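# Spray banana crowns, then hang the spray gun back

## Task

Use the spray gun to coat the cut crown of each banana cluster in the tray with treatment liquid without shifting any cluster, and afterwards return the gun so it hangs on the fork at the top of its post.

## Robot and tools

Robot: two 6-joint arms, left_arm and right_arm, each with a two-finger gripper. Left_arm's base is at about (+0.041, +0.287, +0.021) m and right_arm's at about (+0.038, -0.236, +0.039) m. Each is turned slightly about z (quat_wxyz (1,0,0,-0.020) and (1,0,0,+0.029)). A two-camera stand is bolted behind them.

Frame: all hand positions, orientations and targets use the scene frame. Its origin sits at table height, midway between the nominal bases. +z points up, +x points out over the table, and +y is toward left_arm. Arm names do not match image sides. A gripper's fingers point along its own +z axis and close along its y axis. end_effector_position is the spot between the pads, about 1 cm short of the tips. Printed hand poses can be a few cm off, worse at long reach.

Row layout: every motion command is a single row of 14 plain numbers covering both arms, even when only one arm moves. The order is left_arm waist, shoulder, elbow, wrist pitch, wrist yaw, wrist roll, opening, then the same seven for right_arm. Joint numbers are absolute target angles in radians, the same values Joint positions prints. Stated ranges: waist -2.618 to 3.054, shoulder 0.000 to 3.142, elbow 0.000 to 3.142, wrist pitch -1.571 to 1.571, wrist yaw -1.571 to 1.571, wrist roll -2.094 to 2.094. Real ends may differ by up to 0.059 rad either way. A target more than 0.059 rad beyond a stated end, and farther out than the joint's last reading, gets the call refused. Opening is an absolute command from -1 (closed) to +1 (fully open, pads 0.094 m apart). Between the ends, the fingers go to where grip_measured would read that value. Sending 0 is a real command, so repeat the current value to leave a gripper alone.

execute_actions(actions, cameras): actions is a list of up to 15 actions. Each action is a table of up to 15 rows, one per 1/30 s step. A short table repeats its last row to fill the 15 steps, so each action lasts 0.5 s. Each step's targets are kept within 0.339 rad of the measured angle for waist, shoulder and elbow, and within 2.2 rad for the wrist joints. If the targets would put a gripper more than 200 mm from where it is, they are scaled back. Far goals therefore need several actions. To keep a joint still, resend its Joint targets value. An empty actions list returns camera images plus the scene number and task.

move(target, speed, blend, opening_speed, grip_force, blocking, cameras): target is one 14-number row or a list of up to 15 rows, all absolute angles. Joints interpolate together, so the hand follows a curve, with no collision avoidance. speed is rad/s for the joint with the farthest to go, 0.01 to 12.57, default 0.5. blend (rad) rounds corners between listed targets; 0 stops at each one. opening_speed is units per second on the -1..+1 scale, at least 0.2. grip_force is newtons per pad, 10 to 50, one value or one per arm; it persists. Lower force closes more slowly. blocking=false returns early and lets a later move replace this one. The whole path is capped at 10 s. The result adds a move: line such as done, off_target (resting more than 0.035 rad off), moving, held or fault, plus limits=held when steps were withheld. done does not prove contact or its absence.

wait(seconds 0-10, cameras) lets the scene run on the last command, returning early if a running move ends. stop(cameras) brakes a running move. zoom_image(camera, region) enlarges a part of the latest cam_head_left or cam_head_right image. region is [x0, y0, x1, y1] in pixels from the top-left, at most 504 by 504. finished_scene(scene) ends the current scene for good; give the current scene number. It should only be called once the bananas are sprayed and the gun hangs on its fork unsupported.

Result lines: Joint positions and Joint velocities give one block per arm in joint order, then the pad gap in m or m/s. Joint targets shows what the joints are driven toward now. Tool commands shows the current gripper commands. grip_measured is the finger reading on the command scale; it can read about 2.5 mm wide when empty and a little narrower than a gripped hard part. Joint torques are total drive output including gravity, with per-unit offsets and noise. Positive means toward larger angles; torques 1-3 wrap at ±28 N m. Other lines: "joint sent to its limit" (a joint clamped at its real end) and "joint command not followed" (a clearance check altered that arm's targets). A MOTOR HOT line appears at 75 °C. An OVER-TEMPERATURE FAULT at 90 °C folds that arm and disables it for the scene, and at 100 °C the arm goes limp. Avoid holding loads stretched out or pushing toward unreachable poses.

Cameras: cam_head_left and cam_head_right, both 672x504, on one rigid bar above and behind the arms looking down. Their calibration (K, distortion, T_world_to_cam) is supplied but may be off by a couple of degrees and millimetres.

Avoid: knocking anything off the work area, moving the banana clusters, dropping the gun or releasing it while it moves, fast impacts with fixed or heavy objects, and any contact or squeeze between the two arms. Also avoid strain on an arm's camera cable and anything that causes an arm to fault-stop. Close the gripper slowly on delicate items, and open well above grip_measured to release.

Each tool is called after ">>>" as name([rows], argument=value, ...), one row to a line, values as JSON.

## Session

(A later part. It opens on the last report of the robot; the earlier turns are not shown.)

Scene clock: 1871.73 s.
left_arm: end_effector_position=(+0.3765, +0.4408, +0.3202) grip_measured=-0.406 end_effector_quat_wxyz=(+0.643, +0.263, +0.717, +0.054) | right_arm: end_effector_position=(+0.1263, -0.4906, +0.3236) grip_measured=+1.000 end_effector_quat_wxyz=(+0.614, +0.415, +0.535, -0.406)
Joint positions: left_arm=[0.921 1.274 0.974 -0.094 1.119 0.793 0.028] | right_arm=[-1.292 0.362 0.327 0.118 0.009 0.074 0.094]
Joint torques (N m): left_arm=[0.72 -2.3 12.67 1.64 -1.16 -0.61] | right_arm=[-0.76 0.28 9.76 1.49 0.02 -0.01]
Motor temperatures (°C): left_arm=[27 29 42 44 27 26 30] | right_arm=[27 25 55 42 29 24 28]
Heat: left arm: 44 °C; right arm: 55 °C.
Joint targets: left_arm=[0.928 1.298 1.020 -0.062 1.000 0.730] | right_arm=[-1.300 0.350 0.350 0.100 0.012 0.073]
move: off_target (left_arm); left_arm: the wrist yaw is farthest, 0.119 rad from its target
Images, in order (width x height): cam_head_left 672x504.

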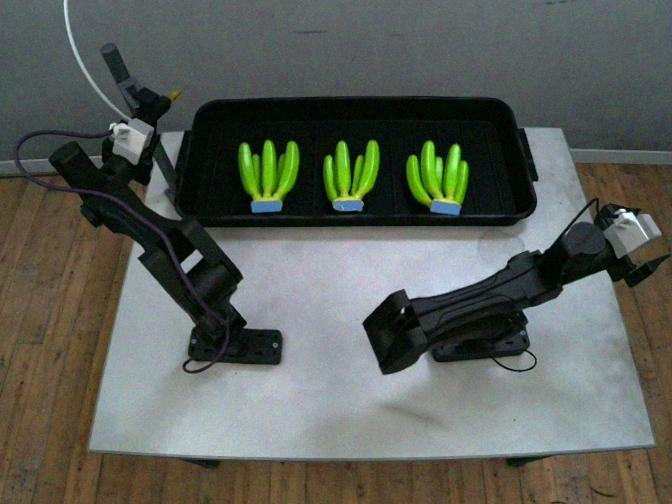

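>>> move([
  [0.945,1.2,0.98,-0.11,1.08,0.76,-0.5,-1.3,0.35,0.35,0.1,0.012,0.073,1],
  [0.985,1.12,0.955,-0.15,1.05,0.76,-0.5,-1.3,0.35,0.35,0.1,0.012,0.073,1],
  [0.955,1.2,1.01,-0.13,1.03,0.76,-0.5,-1.3,0.35,0.35,0.1,0.012,0.073,1],
], speed=0.2, cameras=["cam_head_left"])

>>> zoom_image(camera="cam_head_left", region=[110, 65, 180, 135])

>>> move(target=[0.94,1.298,1.07,-0.11,1.01,0.76,-0.5,-1.3,0.35,0.35,0.1,0.012,0.073,1], speed=0.15, cameras=["cam_head_left"])

>>> zoom_image(camera="cam_head_left", region=[110, 65, 180, 135])

Scene clock: 1884.77 s.
left_arm: end_effector_position=(+0.3595, +0.4465, +0.3224) grip_measured=-0.406 end_effector_quat_wxyz=(+0.627, +0.224, +0.742, +0.076) | right_arm: end_effector_position=(+0.1263, -0.4906, +0.3236) grip_measured=+1.000 end_effector_quat_wxyz=(+0.614, +0.415, +0.535, -0.406)
Joint positions: left_arm=[0.955 1.191 0.961 -0.188 1.05 0.782 0.028] | right_arm=[-1.292 0.362 0.327 0.118 0.009 0.074 0.094]
Joint torques (N m): left_arm=[-0.02 -2.91 13.12 1.94 0.06 -0.19] | right_arm=[-0.75 0.44 9.47 1.42 -0.01 0.04]
Motor temperatures (°C): left_arm=[27 29 41 44 27 26 30] | right_arm=[27 25 55 42 29 24 28]
Heat: left arm: 44 °C; right arm: 55 °C.
Joint targets: left_arm=[0.955 1.200 1.010 -0.130 1.030 0.760] | right_arm=[-1.300 0.350 0.350 0.100 0.012 0.073]
move: off_target (left_arm); left_arm: the wrist pitch is farthest, 0.058 rad from its target
Images, in order (width x height): cam_head_left 672x504.

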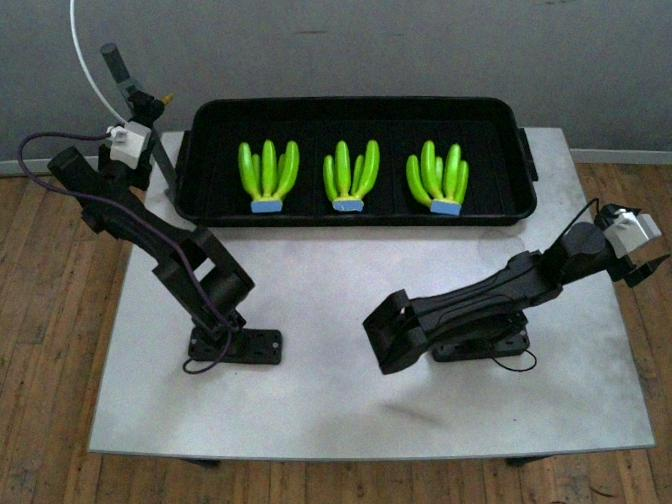

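Scaled by 7.200 from the camera's 672x504 image, which has a finer 960x720 frame.

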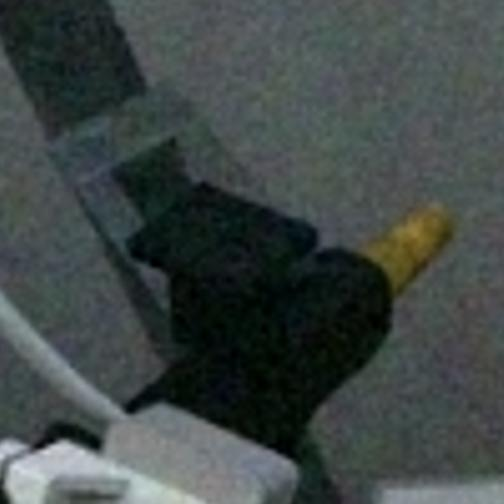

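Scene clock: 1885.80 s.
left_arm: end_effector_position=(+0.3683, +0.4450, +0.3227) grip_measured=-0.406 end_effector_quat_wxyz=(+0.637, +0.266, +0.721, +0.059) | right_arm: end_effector_position=(+0.1263, -0.4906, +0.3236) grip_measured=+1.000 end_effector_quat_wxyz=(+0.614, +0.415, +0.535, -0.406)
Joint positions: left_arm=[0.953 1.268 1.003 -0.18 1.138 0.855 0.028] | right_arm=[-1.292 0.362 0.327 0.118 0.009 0.074 0.094]
Joint torques (N m): left_arm=[-1.44 -1.96 14.82 1.99 -1.25 -0.91] | right_arm=[-0.49 0.23 9.51 1.45 -0.02 0.03]
Motor temperatures (°C): left_arm=[27 29 41 44 27 26 30] | right_arm=[27 25 55 42 29 24 28]
Heat: left arm: 44 °C; right arm: 55 °C.
Joint targets: left_arm=[0.940 1.298 1.070 -0.110 1.010 0.760] | right_arm=[-1.300 0.350 0.350 0.100 0.012 0.073]
move: off_target (left_arm); left_arm: the wrist yaw is farthest, 0.128 rad from its target
Images, in order (width x height): cam_head_left 672x504.

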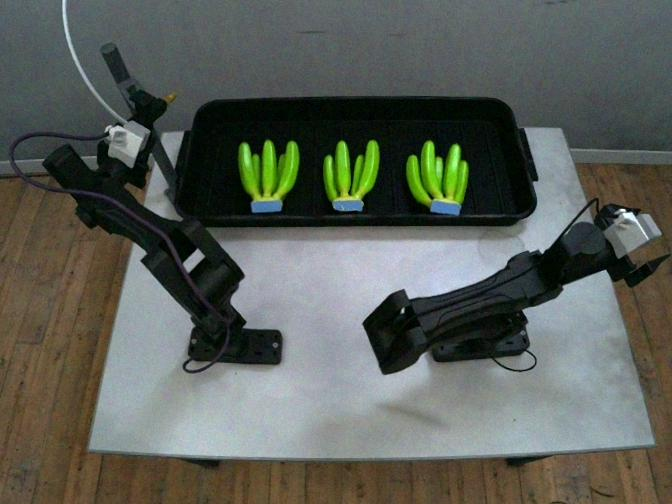

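Scaled by 7.200 from the camera's 672x504 image, which has a finer 960x720 frame.

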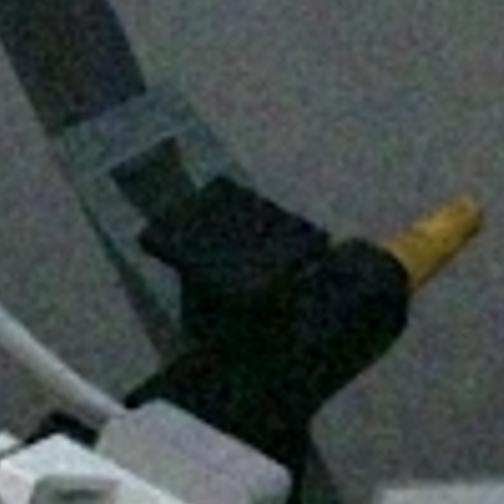

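>>> move([
  [0.97,1.16,0.97,-0.13,1.06,0.76,-0.5,-1.3,0.35,0.35,0.1,0.012,0.073,1],
  [1.0,0.95,0.85,-0.15,1.06,0.76,-0.5,-1.3,0.35,0.35,0.1,0.012,0.073,1],
  [0.97,0.98,0.64,0.4,1.06,0.46,-0.5,-1.3,0.35,0.35,0.1,0.012,0.073,1],
  [0.945,1.08,0.68,0.46,1.05,0.46,-0.5,-1.3,0.35,0.35,0.1,0.012,0.073,1],
  [0.921,1.19,0.745,0.495,1.045,0.46,-0.5,-1.3,0.35,0.35,0.1,0.012,0.073,1],
], speed=0.35, cameras=["cam_head_left"])

>>> zoom_image(camera="cam_head_left", region=[110, 65, 180, 135])

>>> move(target=[0.905,1.26,0.79,0.52,0.99,0.46,-0.5,-1.3,0.35,0.35,0.1,0.012,0.073,1], speed=0.15, cameras=["cam_head_left"])

>>> zoom_image(camera="cam_head_left", region=[110, 65, 180, 135])

Scene clock: 1931.80 s.
left_arm: end_effector_position=(+0.3672, +0.4428, +0.3183) grip_measured=-0.406 end_effector_quat_wxyz=(+0.695, +0.207, +0.682, +0.095) | right_arm: end_effector_position=(+0.1263, -0.4906, +0.3236) grip_measured=+1.000 end_effector_quat_wxyz=(+0.614, +0.415, +0.535, -0.406)
Joint positions: left_arm=[0.929 1.189 0.703 0.453 1.049 0.46 0.028] | right_arm=[-1.292 0.362 0.327 0.118 0.009 0.074 0.094]
Joint torques (N m): left_arm=[-0.81 -3.34 12.16 1.77 0.01 0.04] | right_arm=[-0.75 0.25 9.61 1.46 -0.02 0.02]
Motor temperatures (°C): left_arm=[27 28 43 46 28 27 30] | right_arm=[27 25 55 42 29 24 28]
Heat: left arm: 46 °C; right arm: 55 °C.
Joint targets: left_arm=[0.921 1.190 0.745 0.495 1.045 0.460] | right_arm=[-1.300 0.350 0.350 0.100 0.012 0.073]
move: off_target (left_arm); left_arm: the elbow is farthest, 0.042 rad from its target
Images, in order (width x height): cam_head_left 672x504.

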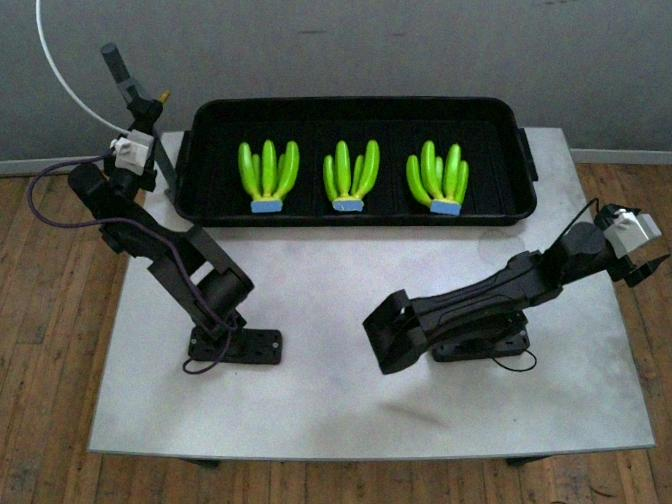

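Scaled by 7.200 from the camera's 672x504 image, which has a finer 960x720 frame.

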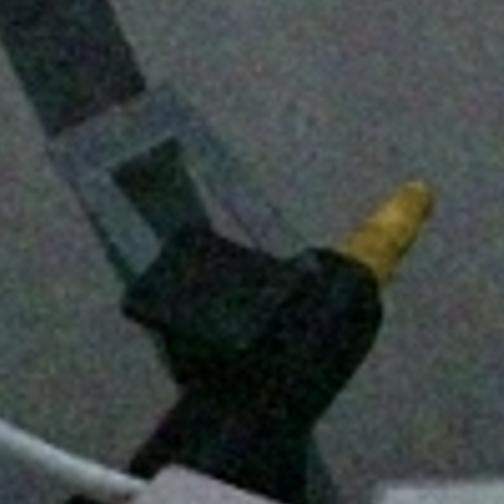

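Scene clock: 1932.67 s.
left_arm: end_effector_position=(+0.3751, +0.4509, +0.3210) grip_measured=-0.406 end_effector_quat_wxyz=(+0.697, +0.219, +0.674, +0.108) | right_arm: end_effector_position=(+0.1263, -0.4906, +0.3236) grip_measured=+1.000 end_effector_quat_wxyz=(+0.614, +0.415, +0.535, -0.406)
Joint positions: left_arm=[0.926 1.242 0.731 0.503 1.047 0.475 0.028] | right_arm=[-1.292 0.362 0.327 0.118 0.009 0.074 0.094]
Joint torques (N m): left_arm=[-2.02 -2.41 13.85 1.57 -0.68 -0.1] | right_arm=[-0.7 0.14 9.35 1.45 0.03 0.01]
Motor temperatures (°C): left_arm=[27 28 43 46 28 27 30] | right_arm=[27 25 55 42 29 24 28]
Heat: left arm: 46 °C; right arm: 55 °C.
Joint targets: left_arm=[0.905 1.260 0.790 0.520 0.990 0.460] | right_arm=[-1.300 0.350 0.350 0.100 0.012 0.073]
move: off_target (left_arm); left_arm: the elbow is farthest, 0.059 rad from its target
Images, in order (width x height): cam_head_left 672x504.

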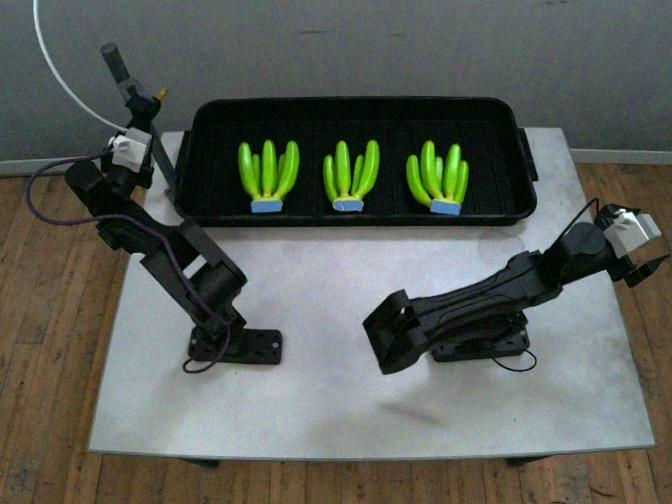

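Scaled by 7.200 from the camera's 672x504 image, which has a finer 960x720 frame.

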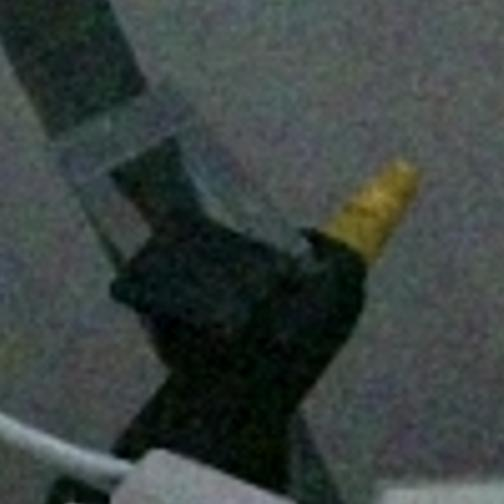

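>>> move([
  [0.925,1.22,0.745,0.515,1.04,0.46,-0.5,-1.3,0.35,0.35,0.1,0.012,0.073,1],
  [0.925,1.225,0.72,0.53,1.03,0.46,-0.5,-1.3,0.35,0.35,0.1,0.012,0.073,1],
  [0.915,1.3,0.775,0.555,1.0,0.46,-0.5,-1.3,0.35,0.35,0.1,0.012,0.073,1],
], speed=0.15, cameras=["cam_head_left"])

>>> zoom_image(camera="cam_head_left", region=[110, 65, 180, 135])

Scene clock: 1945.50 s.
left_arm: end_effector_position=(+0.3779, +0.4559, +0.3210) grip_measured=-0.406 end_effector_quat_wxyz=(+0.702, +0.227, +0.665, +0.116) | right_arm: end_effector_position=(+0.1263, -0.4906, +0.3236) grip_measured=+1.000 end_effector_quat_wxyz=(+0.614, +0.415, +0.535, -0.406)
Joint positions: left_arm=[0.931 1.277 0.732 0.57 1.057 0.47 0.028] | right_arm=[-1.292 0.362 0.327 0.118 0.009 0.074 0.094]
Joint torques (N m): left_arm=[-1.51 -2.41 12.22 1.24 -0.71 -0.08] | right_arm=[-0.75 0.34 9.44 1.47 0.01 0.02]
Motor temperatures (°C): left_arm=[27 28 42 43 28 27 30] | right_arm=[27 25 55 42 29 24 28]
Heat: left arm: 43 °C; right arm: 55 °C.
Joint targets: left_arm=[0.915 1.300 0.775 0.555 1.000 0.460] | right_arm=[-1.300 0.350 0.350 0.100 0.012 0.073]
move: off_target (left_arm); left_arm: the wrist yaw is farthest, 0.057 rad from its target
Images, in order (width x height): cam_head_left 672x504.

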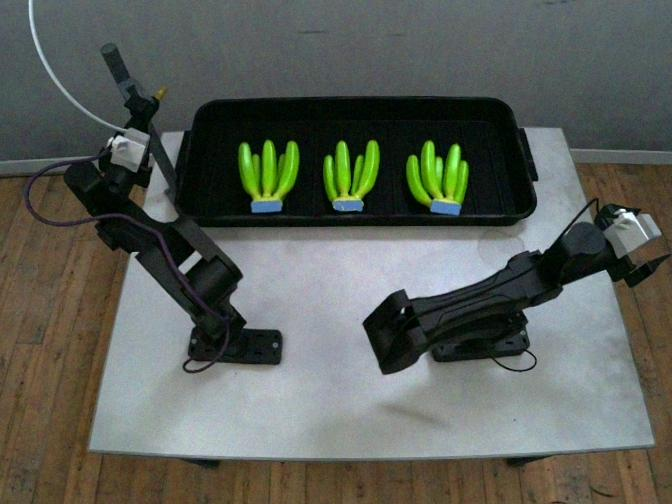

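Scaled by 7.200 from the camera's 672x504 image, which has a finer 960x720 frame.

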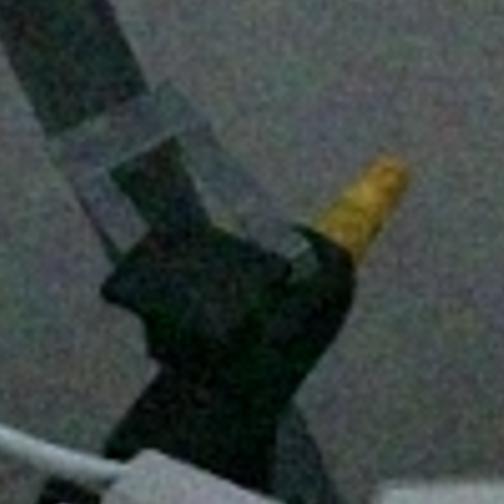

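>>> move([
  [0.94,1.29,0.79,0.555,1.02,0.46,-0.5,-1.3,0.35,0.35,0.1,0.012,0.073,1],
  [0.94,1.37,0.84,0.58,0.98,0.46,-0.5,-1.3,0.35,0.35,0.1,0.012,0.073,1],
], speed=0.15, cameras=["cam_head_left"])

>>> zoom_image(camera="cam_head_left", region=[110, 65, 180, 135])

Scene clock: 1957.50 s.
left_arm: end_effector_position=(+0.3834, +0.4730, +0.3221) grip_measured=-0.406 end_effector_quat_wxyz=(+0.701, +0.230, +0.664, +0.119) | right_arm: end_effector_position=(+0.1263, -0.4906, +0.3236) grip_measured=+1.000 end_effector_quat_wxyz=(+0.614, +0.415, +0.535, -0.406)
Joint positions: left_arm=[0.955 1.348 0.789 0.583 1.082 0.48 0.028] | right_arm=[-1.292 0.362 0.327 0.118 0.009 0.074 0.094]
Joint torques (N m): left_arm=[-1.5 -3 12.93 1.36 -1.25 -0.18] | right_arm=[-0.62 0.16 9.46 1.45 -0.02 -0.02]
Motor temperatures (°C): left_arm=[27 28 41 42 28 27 30] | right_arm=[27 25 55 42 29 24 28]
Heat: left arm: 42 °C; right arm: 55 °C.
Joint targets: left_arm=[0.940 1.370 0.840 0.580 0.980 0.460] | right_arm=[-1.300 0.350 0.350 0.100 0.012 0.073]
move: off_target (left_arm); left_arm: the wrist yaw is farthest, 0.102 rad from its target
Images, in order (width x height): cam_head_left 672x504.

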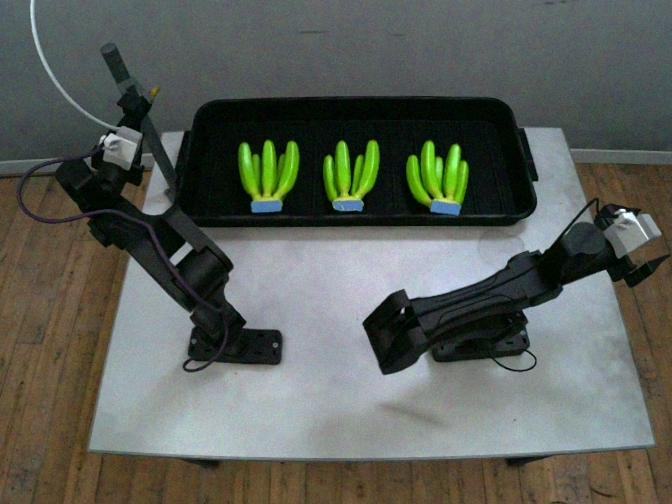

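Scaled by 7.200 from the camera's 672x504 image, which has a finer 960x720 frame.

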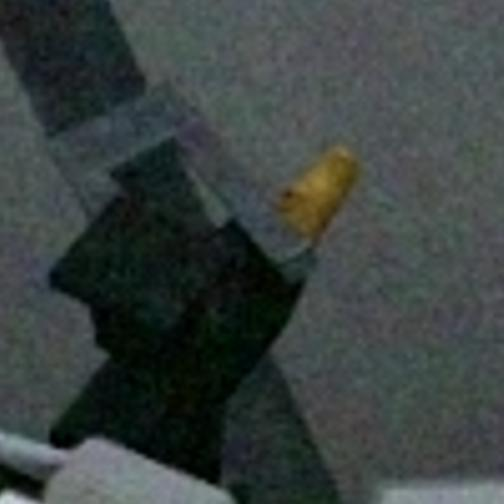

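>>> move([
  [0.96,1.2,0.74,0.51,1.07,0.46,-0.5,-1.3,0.35,0.35,0.1,0.012,0.073,1],
  [0.935,1.1,0.685,0.465,1.05,0.46,-0.5,-1.3,0.35,0.35,0.1,0.012,0.073,1],
  [0.902,1.19,0.74,0.495,1.04,0.46,-0.5,-1.3,0.35,0.35,0.1,0.012,0.073,1],
  [0.892,1.26,0.78,0.525,1.0,0.46,-0.5,-1.3,0.35,0.35,0.1,0.012,0.073,1],
], speed=0.2, cameras=["cam_head_left"])

>>> zoom_image(camera="cam_head_left", region=[110, 65, 180, 135])

Scene clock: 1972.03 s.
left_arm: end_effector_position=(+0.3812, +0.4418, +0.3206) grip_measured=-0.406 end_effector_quat_wxyz=(+0.698, +0.230, +0.671, +0.095) | right_arm: end_effector_position=(+0.1263, -0.4906, +0.3236) grip_measured=+1.000 end_effector_quat_wxyz=(+0.614, +0.415, +0.535, -0.406)
Joint positions: left_arm=[0.895 1.251 0.739 0.498 1.051 0.477 0.028] | right_arm=[-1.292 0.362 0.327 0.118 0.009 0.074 0.094]
Joint torques (N m): left_arm=[-0.38 -3.25 12.03 1.65 -0.62 -0.17] | right_arm=[-0.66 0.02 9.54 1.46 -0.03 -0.01]
Motor temperatures (°C): left_arm=[27 28 41 42 28 27 30] | right_arm=[27 25 55 42 29 24 28]
Heat: left arm: 42 °C; right arm: 55 °C.
Joint targets: left_arm=[0.892 1.260 0.780 0.525 1.000 0.460] | right_arm=[-1.300 0.350 0.350 0.100 0.012 0.073]
move: off_target (left_arm); left_arm: the wrist yaw is farthest, 0.051 rad from its target
Images, in order (width x height): cam_head_left 672x504.

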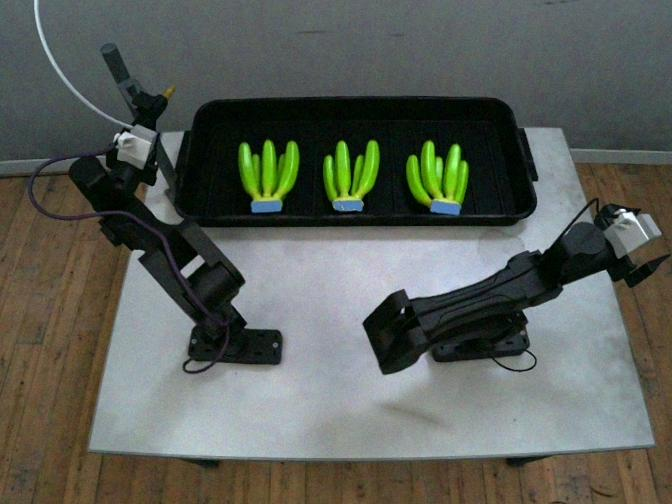

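Scaled by 7.200 from the camera's 672x504 image, which has a finer 960x720 frame.

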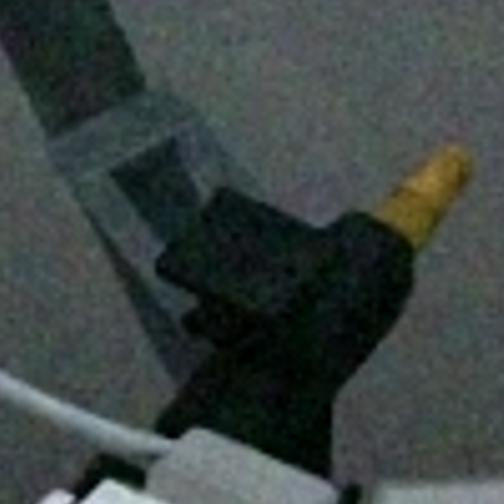

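>>> move([
  [0.885,1.32,0.815,0.545,0.96,0.46,-0.5,-1.3,0.35,0.35,0.1,0.012,0.073,1],
], speed=0.15, cameras=["cam_head_left"])

>>> zoom_image(camera="cam_head_left", region=[110, 65, 180, 135])

Scene clock: 1980.40 s.
left_arm: end_effector_position=(+0.3904, +0.4432, +0.3221) grip_measured=-0.406 end_effector_quat_wxyz=(+0.701, +0.252, +0.660, +0.102) | right_arm: end_effector_position=(+0.1263, -0.4906, +0.3236) grip_measured=+1.000 end_effector_quat_wxyz=(+0.614, +0.415, +0.535, -0.406)
Joint positions: left_arm=[0.881 1.302 0.768 0.539 1.063 0.505 0.028] | right_arm=[-1.292 0.362 0.327 0.118 0.009 0.074 0.094]
Joint torques (N m): left_arm=[0.32 -2.91 12.66 1.41 -1.23 -0.44] | right_arm=[-0.62 0.29 9.37 1.43 -0.01 -0.02]
Motor temperatures (°C): left_arm=[27 28 42 42 28 27 30] | right_arm=[27 25 55 42 29 24 28]
Heat: left arm: 42 °C; right arm: 55 °C.
Joint targets: left_arm=[0.885 1.320 0.815 0.545 0.960 0.460] | right_arm=[-1.300 0.350 0.350 0.100 0.012 0.073]
move: off_target (left_arm); left_arm: the wrist yaw is farthest, 0.103 rad from its target
Images, in order (width x height): cam_head_left 672x504.

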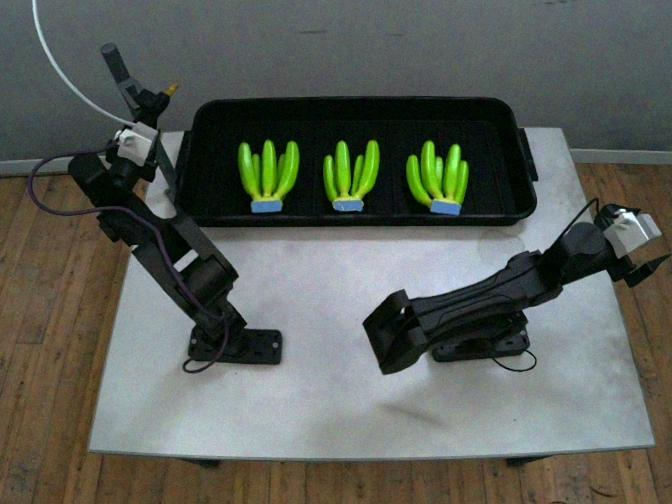

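Scaled by 7.200 from the camera's 672x504 image, which has a finer 960x720 frame.

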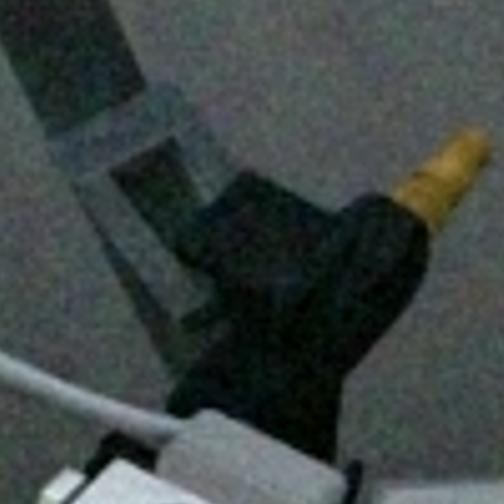

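>>> move([
  [0.9,1.2,0.745,0.5,1.04,0.46,-0.5,-1.3,0.35,0.35,0.1,0.012,0.073,1],
  [0.93,1.08,0.67,0.46,1.04,0.46,-0.5,-1.3,0.35,0.35,0.1,0.012,0.073,1],
  [0.92,1.1,0.575,0.72,1.04,0.33,-0.5,-1.3,0.35,0.35,0.1,0.012,0.073,1],
  [0.9,1.19,0.627,0.758,1.03,0.33,-0.5,-1.3,0.35,0.35,0.1,0.012,0.073,1],
], speed=0.25, cameras=["cam_head_left"])

>>> zoom_image(camera="cam_head_left", region=[110, 65, 180, 135])

>>> move(target=[0.885,1.28,0.68,0.795,0.98,0.33,-0.5,-1.3,0.35,0.35,0.1,0.012,0.073,1], speed=0.15, cameras=["cam_head_left"])

>>> zoom_image(camera="cam_head_left", region=[110, 65, 180, 135])

Scene clock: 2002.33 s.
left_arm: end_effector_position=(+0.3644, +0.4292, +0.3146) grip_measured=-0.406 end_effector_quat_wxyz=(+0.722, +0.207, +0.654, +0.092) | right_arm: end_effector_position=(+0.1263, -0.4906, +0.3236) grip_measured=+1.000 end_effector_quat_wxyz=(+0.614, +0.415, +0.535, -0.406)
Joint positions: left_arm=[0.908 1.19 0.589 0.718 1.045 0.331 0.028] | right_arm=[-1.292 0.362 0.327 0.118 0.009 0.074 0.094]
Joint torques (N m): left_arm=[-0.8 -3.14 11.62 1.79 -0.23 0.01] | right_arm=[-0.53 0.2 9.36 1.45 0.04 0]
Motor temperatures (°C): left_arm=[27 28 43 42 28 27 30] | right_arm=[27 25 55 42 29 24 28]
Heat: left arm: 43 °C; right arm: 55 °C.
Joint targets: left_arm=[0.900 1.190 0.627 0.758 1.030 0.330] | right_arm=[-1.300 0.350 0.350 0.100 0.012 0.073]
move: off_target (left_arm); left_arm: the wrist pitch is farthest, 0.040 rad from its target
Images, in order (width x height): cam_head_left 672x504.

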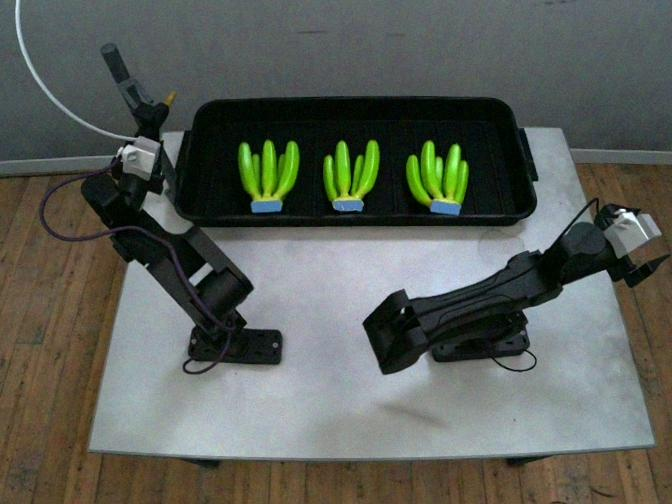

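Scaled by 7.200 from the camera's 672x504 image, which has a finer 960x720 frame.

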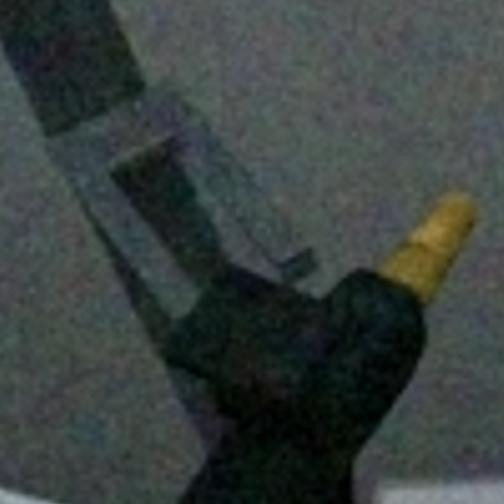

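Scene clock: 2003.33 s.
left_arm: end_effector_position=(+0.3793, +0.4445, +0.3150) grip_measured=-0.406 end_effector_quat_wxyz=(+0.722, +0.199, +0.655, +0.099) | right_arm: end_effector_position=(+0.1263, -0.4906, +0.3236) grip_measured=+1.000 end_effector_quat_wxyz=(+0.614, +0.415, +0.535, -0.406)
Joint positions: left_arm=[0.894 1.275 0.64 0.754 1.01 0.331 0.028] | right_arm=[-1.292 0.362 0.327 0.118 0.009 0.074 0.094]
Joint torques (N m): left_arm=[-0.9 -3.58 11.69 1.72 -0.42 0.03] | right_arm=[-0.84 0.28 9.54 1.42 -0.05 0]
Motor temperatures (°C): left_arm=[27 28 43 42 28 27 30] | right_arm=[27 25 55 42 29 24 28]
Heat: left arm: 43 °C; right arm: 55 °C.
Joint targets: left_arm=[0.885 1.280 0.680 0.795 0.980 0.330] | right_arm=[-1.300 0.350 0.350 0.100 0.012 0.073]
move: off_target (left_arm); left_arm: the wrist pitch is farthest, 0.041 rad from its target
Images, in order (width x height): cam_head_left 672x504.

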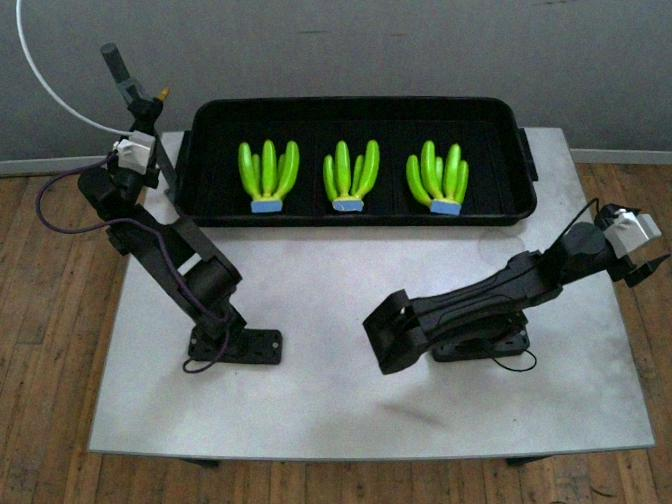

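Scaled by 7.200 from the camera's 672x504 image, which has a finer 960x720 frame.

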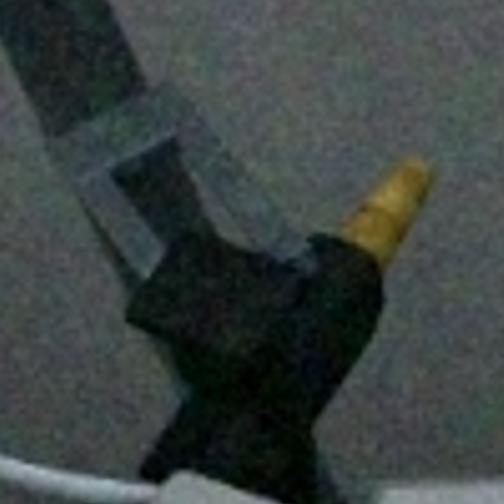

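>>> move(target=[0.863,1.35,0.73,0.825,0.955,0.33,-0.5,-1.3,0.35,0.35,0.1,0.012,0.073,1], speed=0.15, cameras=["cam_head_left"])

>>> zoom_image(camera="cam_head_left", region=[110, 65, 180, 135])

Scene clock: 2010.03 s.
left_arm: end_effector_position=(+0.3927, +0.4402, +0.3191) grip_measured=-0.406 end_effector_quat_wxyz=(+0.727, +0.232, +0.639, +0.098) | right_arm: end_effector_position=(+0.1263, -0.4906, +0.3236) grip_measured=+1.000 end_effector_quat_wxyz=(+0.614, +0.415, +0.535, -0.406)
Joint positions: left_arm=[0.863 1.34 0.685 0.803 1.032 0.355 0.028] | right_arm=[-1.292 0.362 0.327 0.118 0.009 0.074 0.094]
Joint torques (N m): left_arm=[0.02 -3.7 12.3 1.56 -1.02 -0.23] | right_arm=[-0.87 0.38 9.5 1.48 0 -0.03]
Motor temperatures (°C): left_arm=[27 28 43 42 28 27 30] | right_arm=[27 25 55 42 29 24 28]
Heat: left arm: 43 °C; right arm: 55 °C.
Joint targets: left_arm=[0.863 1.350 0.730 0.825 0.955 0.330] | right_arm=[-1.300 0.350 0.350 0.100 0.012 0.073]
move: off_target (left_arm); left_arm: the wrist yaw is farthest, 0.077 rad from its target
Images, in order (width x height): cam_head_left 672x504.

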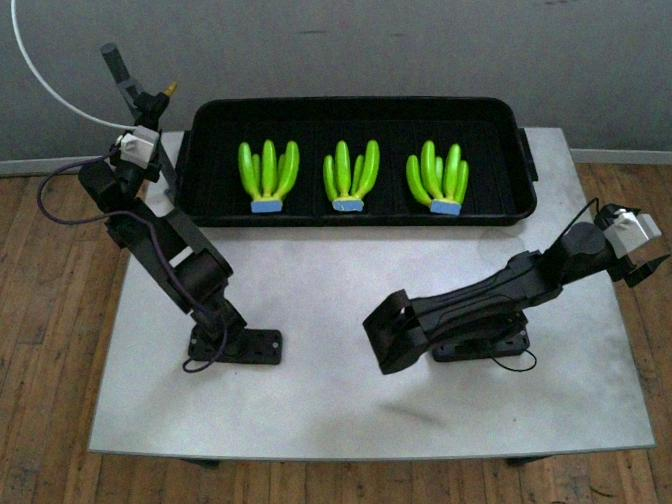

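Scaled by 7.200 from the camera's 672x504 image, which has a finer 960x720 frame.

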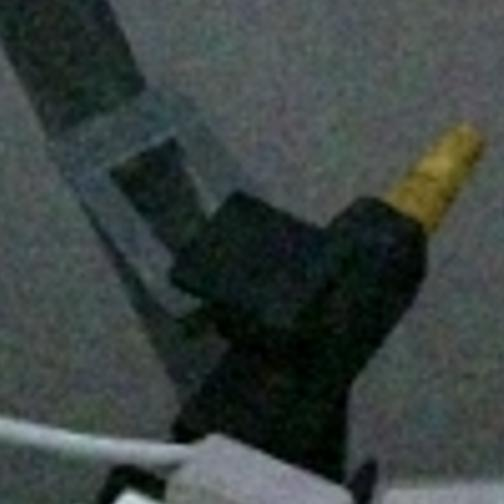

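>>> move([
  [0.89,1.23,0.65,0.78,1.02,0.33,-0.5,-1.3,0.35,0.35,0.1,0.012,0.073,1],
  [0.905,1.19,0.627,0.758,0.99,0.33,-0.5,-1.3,0.35,0.35,0.1,0.012,0.073,1],
  [0.888,1.28,0.675,0.8,0.975,0.33,-0.5,-1.3,0.35,0.35,0.1,0.012,0.073,1],
  [0.888,1.34,0.71,0.835,0.955,0.33,-0.5,-1.3,0.35,0.35,0.1,0.012,0.073,1],
], speed=0.2, cameras=["cam_head_left"])

>>> zoom_image(camera="cam_head_left", region=[110, 65, 180, 135])

Scene clock: 2025.83 s.
left_arm: end_effector_position=(+0.3841, +0.4478, +0.3148) grip_measured=-0.406 end_effector_quat_wxyz=(+0.725, +0.224, +0.642, +0.112) | right_arm: end_effector_position=(+0.1263, -0.4906, +0.3236) grip_measured=+1.000 end_effector_quat_wxyz=(+0.614, +0.415, +0.535, -0.406)
Joint positions: left_arm=[0.896 1.328 0.656 0.821 1.034 0.361 0.028] | right_arm=[-1.292 0.362 0.327 0.118 0.009 0.074 0.094]
Joint torques (N m): left_arm=[-0.75 -3.37 13.04 1.5 -1.06 -0.27] | right_arm=[-0.66 0.25 9.68 1.44 -0.01 -0.03]
Motor temperatures (°C): left_arm=[27 29 43 42 28 26 30] | right_arm=[27 25 55 42 29 24 28]
Heat: left arm: 43 °C; right arm: 55 °C.
Joint targets: left_arm=[0.888 1.340 0.710 0.835 0.955 0.330] | right_arm=[-1.300 0.350 0.350 0.100 0.012 0.073]
move: off_target (left_arm); left_arm: the wrist yaw is farthest, 0.079 rad from its target
Images, in order (width x height): cam_head_left 672x504.

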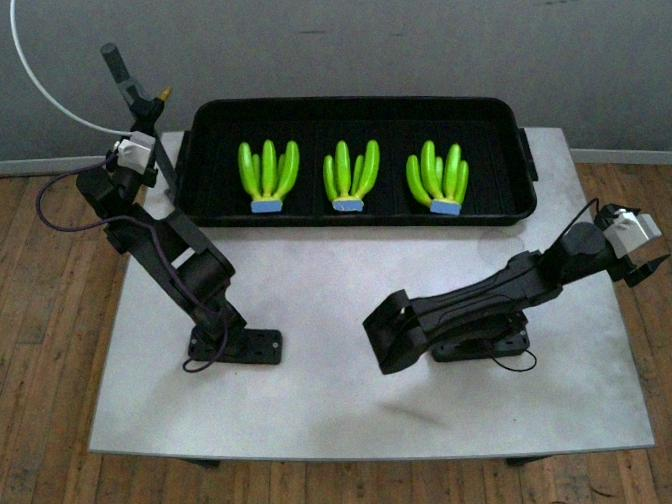

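Scaled by 7.200 from the camera's 672x504 image, which has a finer 960x720 frame.

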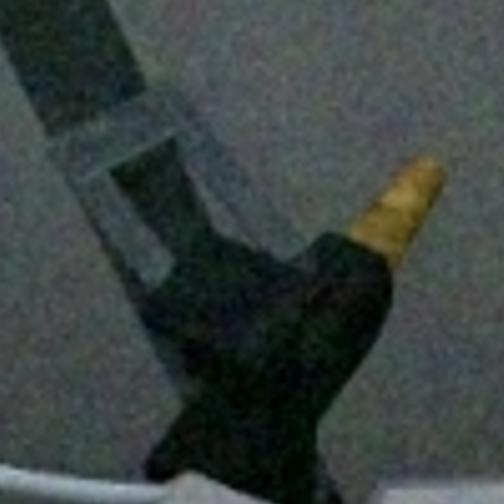

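>>> move([
  [0.888,1.3,0.68,0.81,1.0,0.34,-0.9,-1.3,0.35,0.35,0.1,0.012,0.073,1],
  [0.9,1.19,0.627,0.758,1.03,0.33,-0.9,-1.3,0.35,0.35,0.1,0.012,0.073,1],
  [0.885,1.28,0.68,0.795,0.98,0.33,-0.9,-1.3,0.35,0.35,0.1,0.012,0.073,1],
], speed=0.2, cameras=["cam_head_left"])

>>> zoom_image(camera="cam_head_left", region=[110, 65, 180, 135])

Scene clock: 2038.57 s.
left_arm: end_effector_position=(+0.3793, +0.4447, +0.3136) grip_measured=-0.406 end_effector_quat_wxyz=(+0.722, +0.198, +0.656, +0.099) | right_arm: end_effector_position=(+0.1263, -0.4906, +0.3236) grip_measured=+1.000 end_effector_quat_wxyz=(+0.614, +0.415, +0.535, -0.406)
Joint positions: left_arm=[0.894 1.277 0.637 0.754 1.01 0.332 0.028] | right_arm=[-1.292 0.362 0.327 0.118 0.009 0.074 0.094]
Joint torques (N m): left_arm=[-0.9 -3.71 12 1.75 -0.41 0.03] | right_arm=[-0.72 0.34 9.31 1.45 0 -0.07]
Motor temperatures (°C): left_arm=[27 29 44 41 28 26 30] | right_arm=[27 25 55 42 29 24 28]
Heat: left arm: 44 °C; right arm: 55 °C.
Joint targets: left_arm=[0.885 1.280 0.680 0.795 0.980 0.330] | right_arm=[-1.300 0.350 0.350 0.100 0.012 0.073]
move: off_target (left_arm); left_arm: the elbow is farthest, 0.043 rad from its target
Images, in order (width x height): cam_head_left 672x504.

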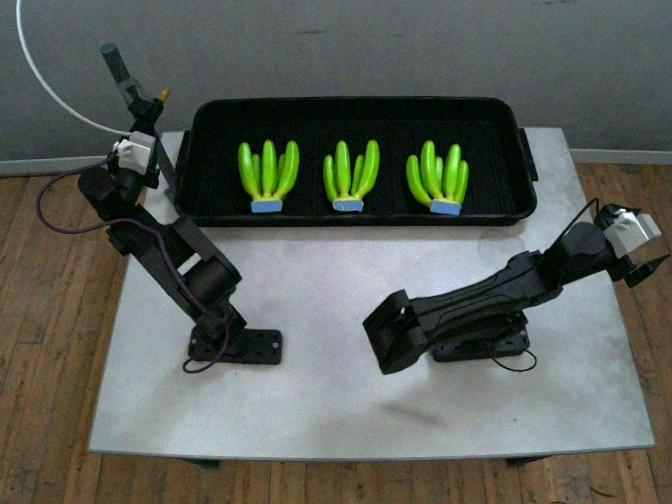

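Scaled by 7.200 from the camera's 672x504 image, which has a finer 960x720 frame.

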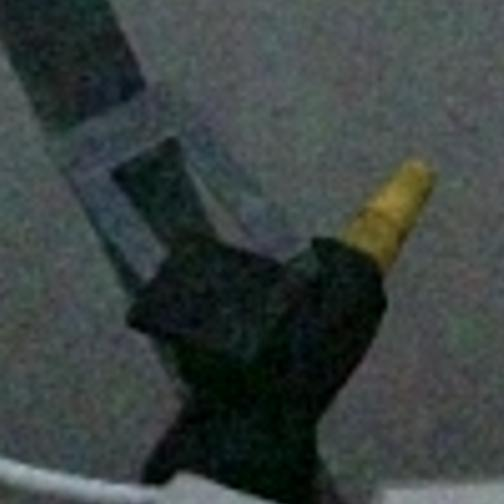

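>>> move([
  [0.863,1.35,0.73,0.825,1.03,0.34,-0.9,-1.3,0.35,0.35,0.1,0.012,0.073,1],
  [0.87,1.43,0.785,0.855,1.03,0.34,-0.9,-1.3,0.35,0.35,0.1,0.012,0.073,1],
], speed=0.15, cameras=["cam_head_left"])

>>> zoom_image(camera="cam_head_left", region=[110, 65, 180, 135])

Scene clock: 2056.17 s.
left_arm: end_effector_position=(+0.4035, +0.4455, +0.3178) grip_measured=-0.406 end_effector_quat_wxyz=(+0.727, +0.251, +0.634, +0.084) | right_arm: end_effector_position=(+0.1263, -0.4906, +0.3236) grip_measured=+1.000 end_effector_quat_wxyz=(+0.614, +0.415, +0.535, -0.406)
Joint positions: left_arm=[0.863 1.421 0.745 0.827 1.081 0.359 0.028] | right_arm=[-1.292 0.362 0.327 0.118 0.009 0.074 0.094]
Joint torques (N m): left_arm=[0.61 -4.44 11.49 1.56 -0.72 -0.17] | right_arm=[-0.55 0.5 9.58 1.45 0 -0.01]
Motor temperatures (°C): left_arm=[27 29 42 41 28 26 30] | right_arm=[27 25 55 42 29 24 28]
Heat: left arm: 42 °C; right arm: 55 °C.
Joint targets: left_arm=[0.870 1.430 0.785 0.855 1.030 0.340] | right_arm=[-1.300 0.350 0.350 0.100 0.012 0.073]
move: off_target (left_arm); left_arm: the wrist yaw is farthest, 0.051 rad from its target
Images, in order (width x height): cam_head_left 672x504.

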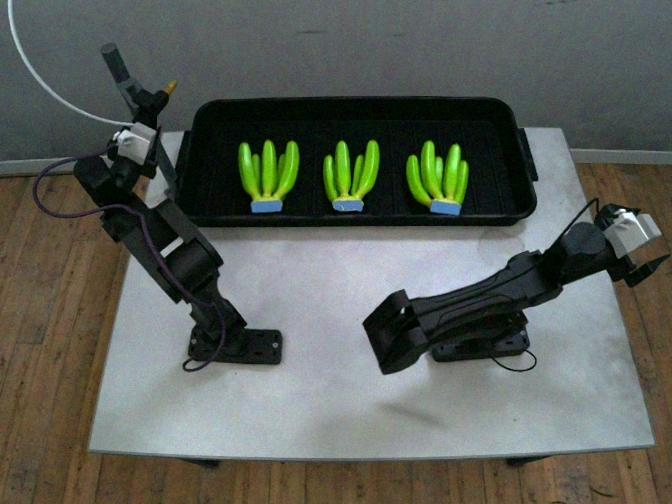

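Scaled by 7.200 from the camera's 672x504 image, which has a finer 960x720 frame.

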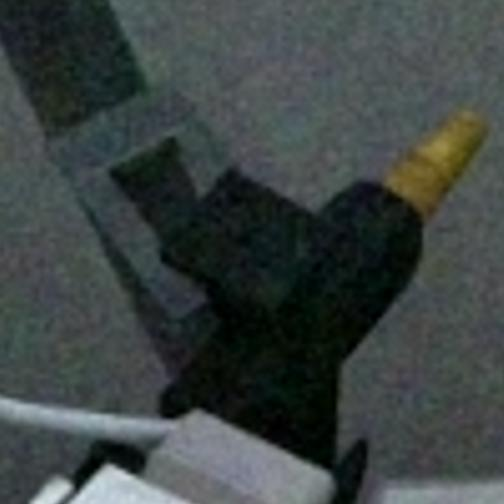

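>>> move(target=[0.88,1.53,0.85,0.88,1.05,0.34,-0.9,-1.3,0.35,0.35,0.1,0.012,0.073,1], speed=0.15, cameras=["cam_head_left","cam_head_right"])

>>> zoom_image(camera="cam_head_left", region=[110, 65, 180, 135])

>>> zoom_image(camera="cam_head_right", region=[105, 70, 175, 140])

Scene clock: 2067.93 s.
left_arm: end_effector_position=(+0.4140, +0.4538, +0.3174) grip_measured=-0.406 end_effector_quat_wxyz=(+0.729, +0.276, +0.621, +0.081) | right_arm: end_effector_position=(+0.1263, -0.4906, +0.3236) grip_measured=+1.000 end_effector_quat_wxyz=(+0.614, +0.415, +0.535, -0.406)
Joint positions: left_arm=[0.868 1.513 0.809 0.885 1.131 0.365 0.028] | right_arm=[-1.292 0.362 0.327 0.118 0.009 0.074 0.094]
Joint torques (N m): left_arm=[1.21 -4.34 11.43 1.21 -1.1 -0.2] | right_arm=[-0.66 0.23 9.47 1.44 -0.03 0.01]
Motor temperatures (°C): left_arm=[27 29 42 42 28 26 30] | right_arm=[27 25 56 42 29 24 28]
Heat: left arm: 42 °C; right arm: 56 °C.
Joint targets: left_arm=[0.880 1.530 0.850 0.880 1.050 0.340] | right_arm=[-1.300 0.350 0.350 0.100 0.012 0.073]
move: off_target (left_arm); left_arm: the wrist yaw is farthest, 0.081 rad from its target

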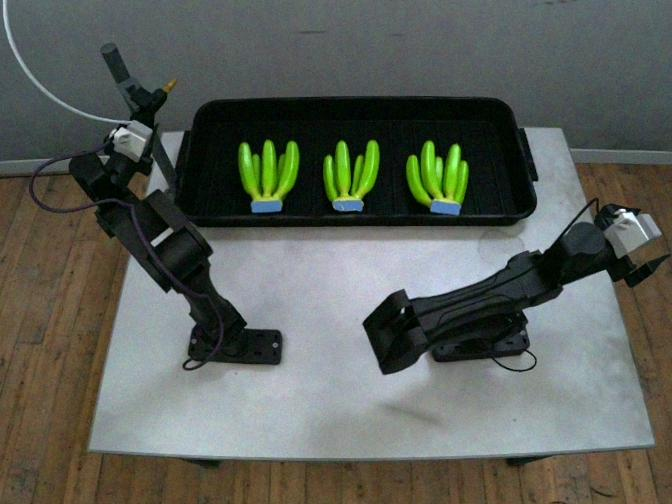

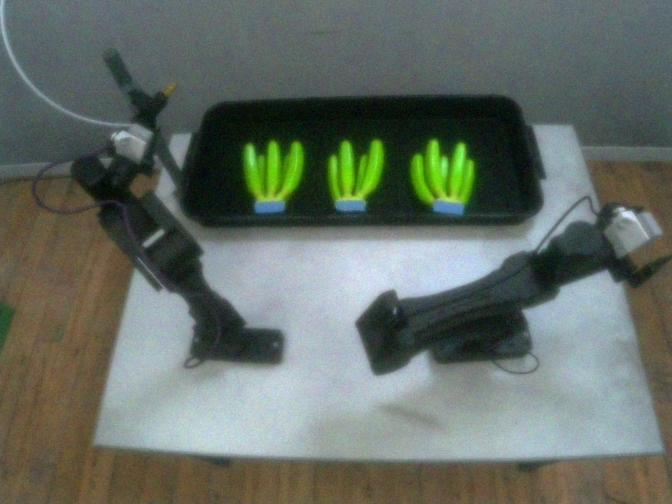

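Scaled by 7.200 from the camera's 672x504 image, which has a finer 960x720 frame.

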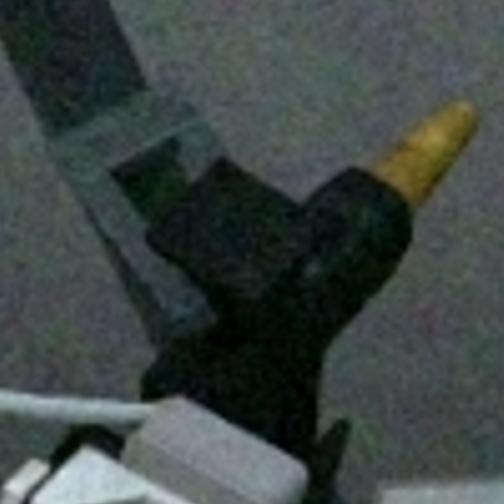

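Scaled by 7.200 from the camera's 672x504 image, which has a finer 960x720 frame.

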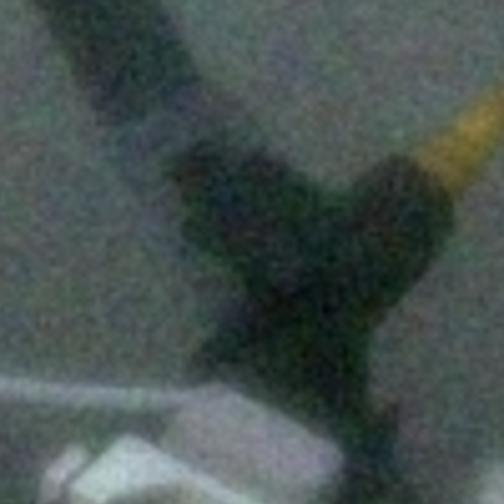

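>>> move(target=[0.855,1.61,0.925,0.925,1.1,0.36,-0.9,-1.3,0.35,0.35,0.1,0.012,0.073,1], speed=0.15, cameras=["cam_head_left"])

>>> zoom_image(camera="cam_head_left", region=[110, 65, 180, 135])

Scene clock: 2081.17 s.
left_arm: end_effector_position=(+0.4219, +0.4570, +0.3222) grip_measured=-0.406 end_effector_quat_wxyz=(+0.732, +0.320, +0.595, +0.086) | right_arm: end_effector_position=(+0.1263, -0.4906, +0.3236) grip_measured=+1.000 end_effector_quat_wxyz=(+0.614, +0.415, +0.535, -0.406)
Joint positions: left_arm=[0.871 1.59 0.881 0.95 1.197 0.385 0.028] | right_arm=[-1.292 0.362 0.327 0.118 0.009 0.074 0.094]
Joint torques (N m): left_arm=[-1.54 -4.98 11.75 0.93 -1.35 -0.23] | right_arm=[-0.65 0.24 9.55 1.41 -0.02 0.02]
Motor temperatures (°C): left_arm=[27 29 41 40 28 26 30] | right_arm=[27 25 56 42 29 24 28]
Heat: left arm: 41 °C; right arm: 56 °C.
Joint targets: left_arm=[0.855 1.610 0.925 0.925 1.100 0.360] | right_arm=[-1.300 0.350 0.350 0.100 0.012 0.073]
move: off_target (left_arm); left_arm: the wrist yaw is farthest, 0.097 rad from its target
Images, in order (width x height): cam_head_left 672x504.

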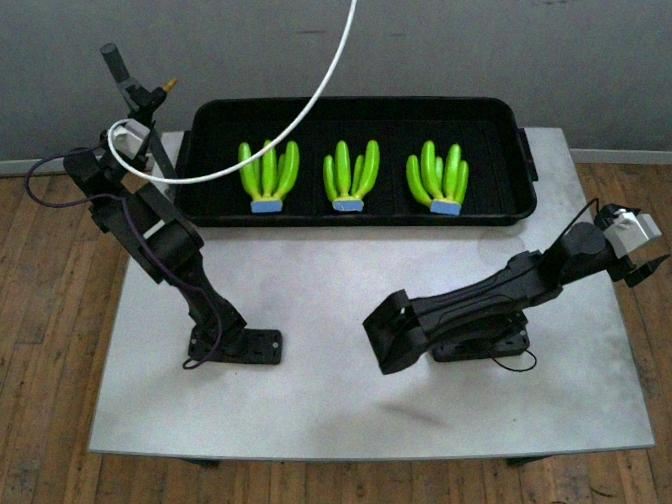

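Scaled by 7.200 from the camera's 672x504 image, which has a finer 960x720 frame.

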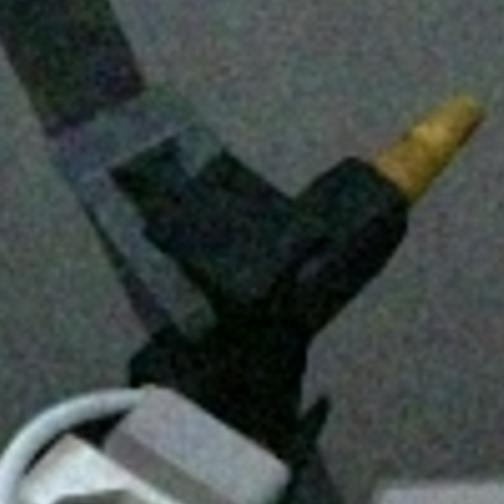

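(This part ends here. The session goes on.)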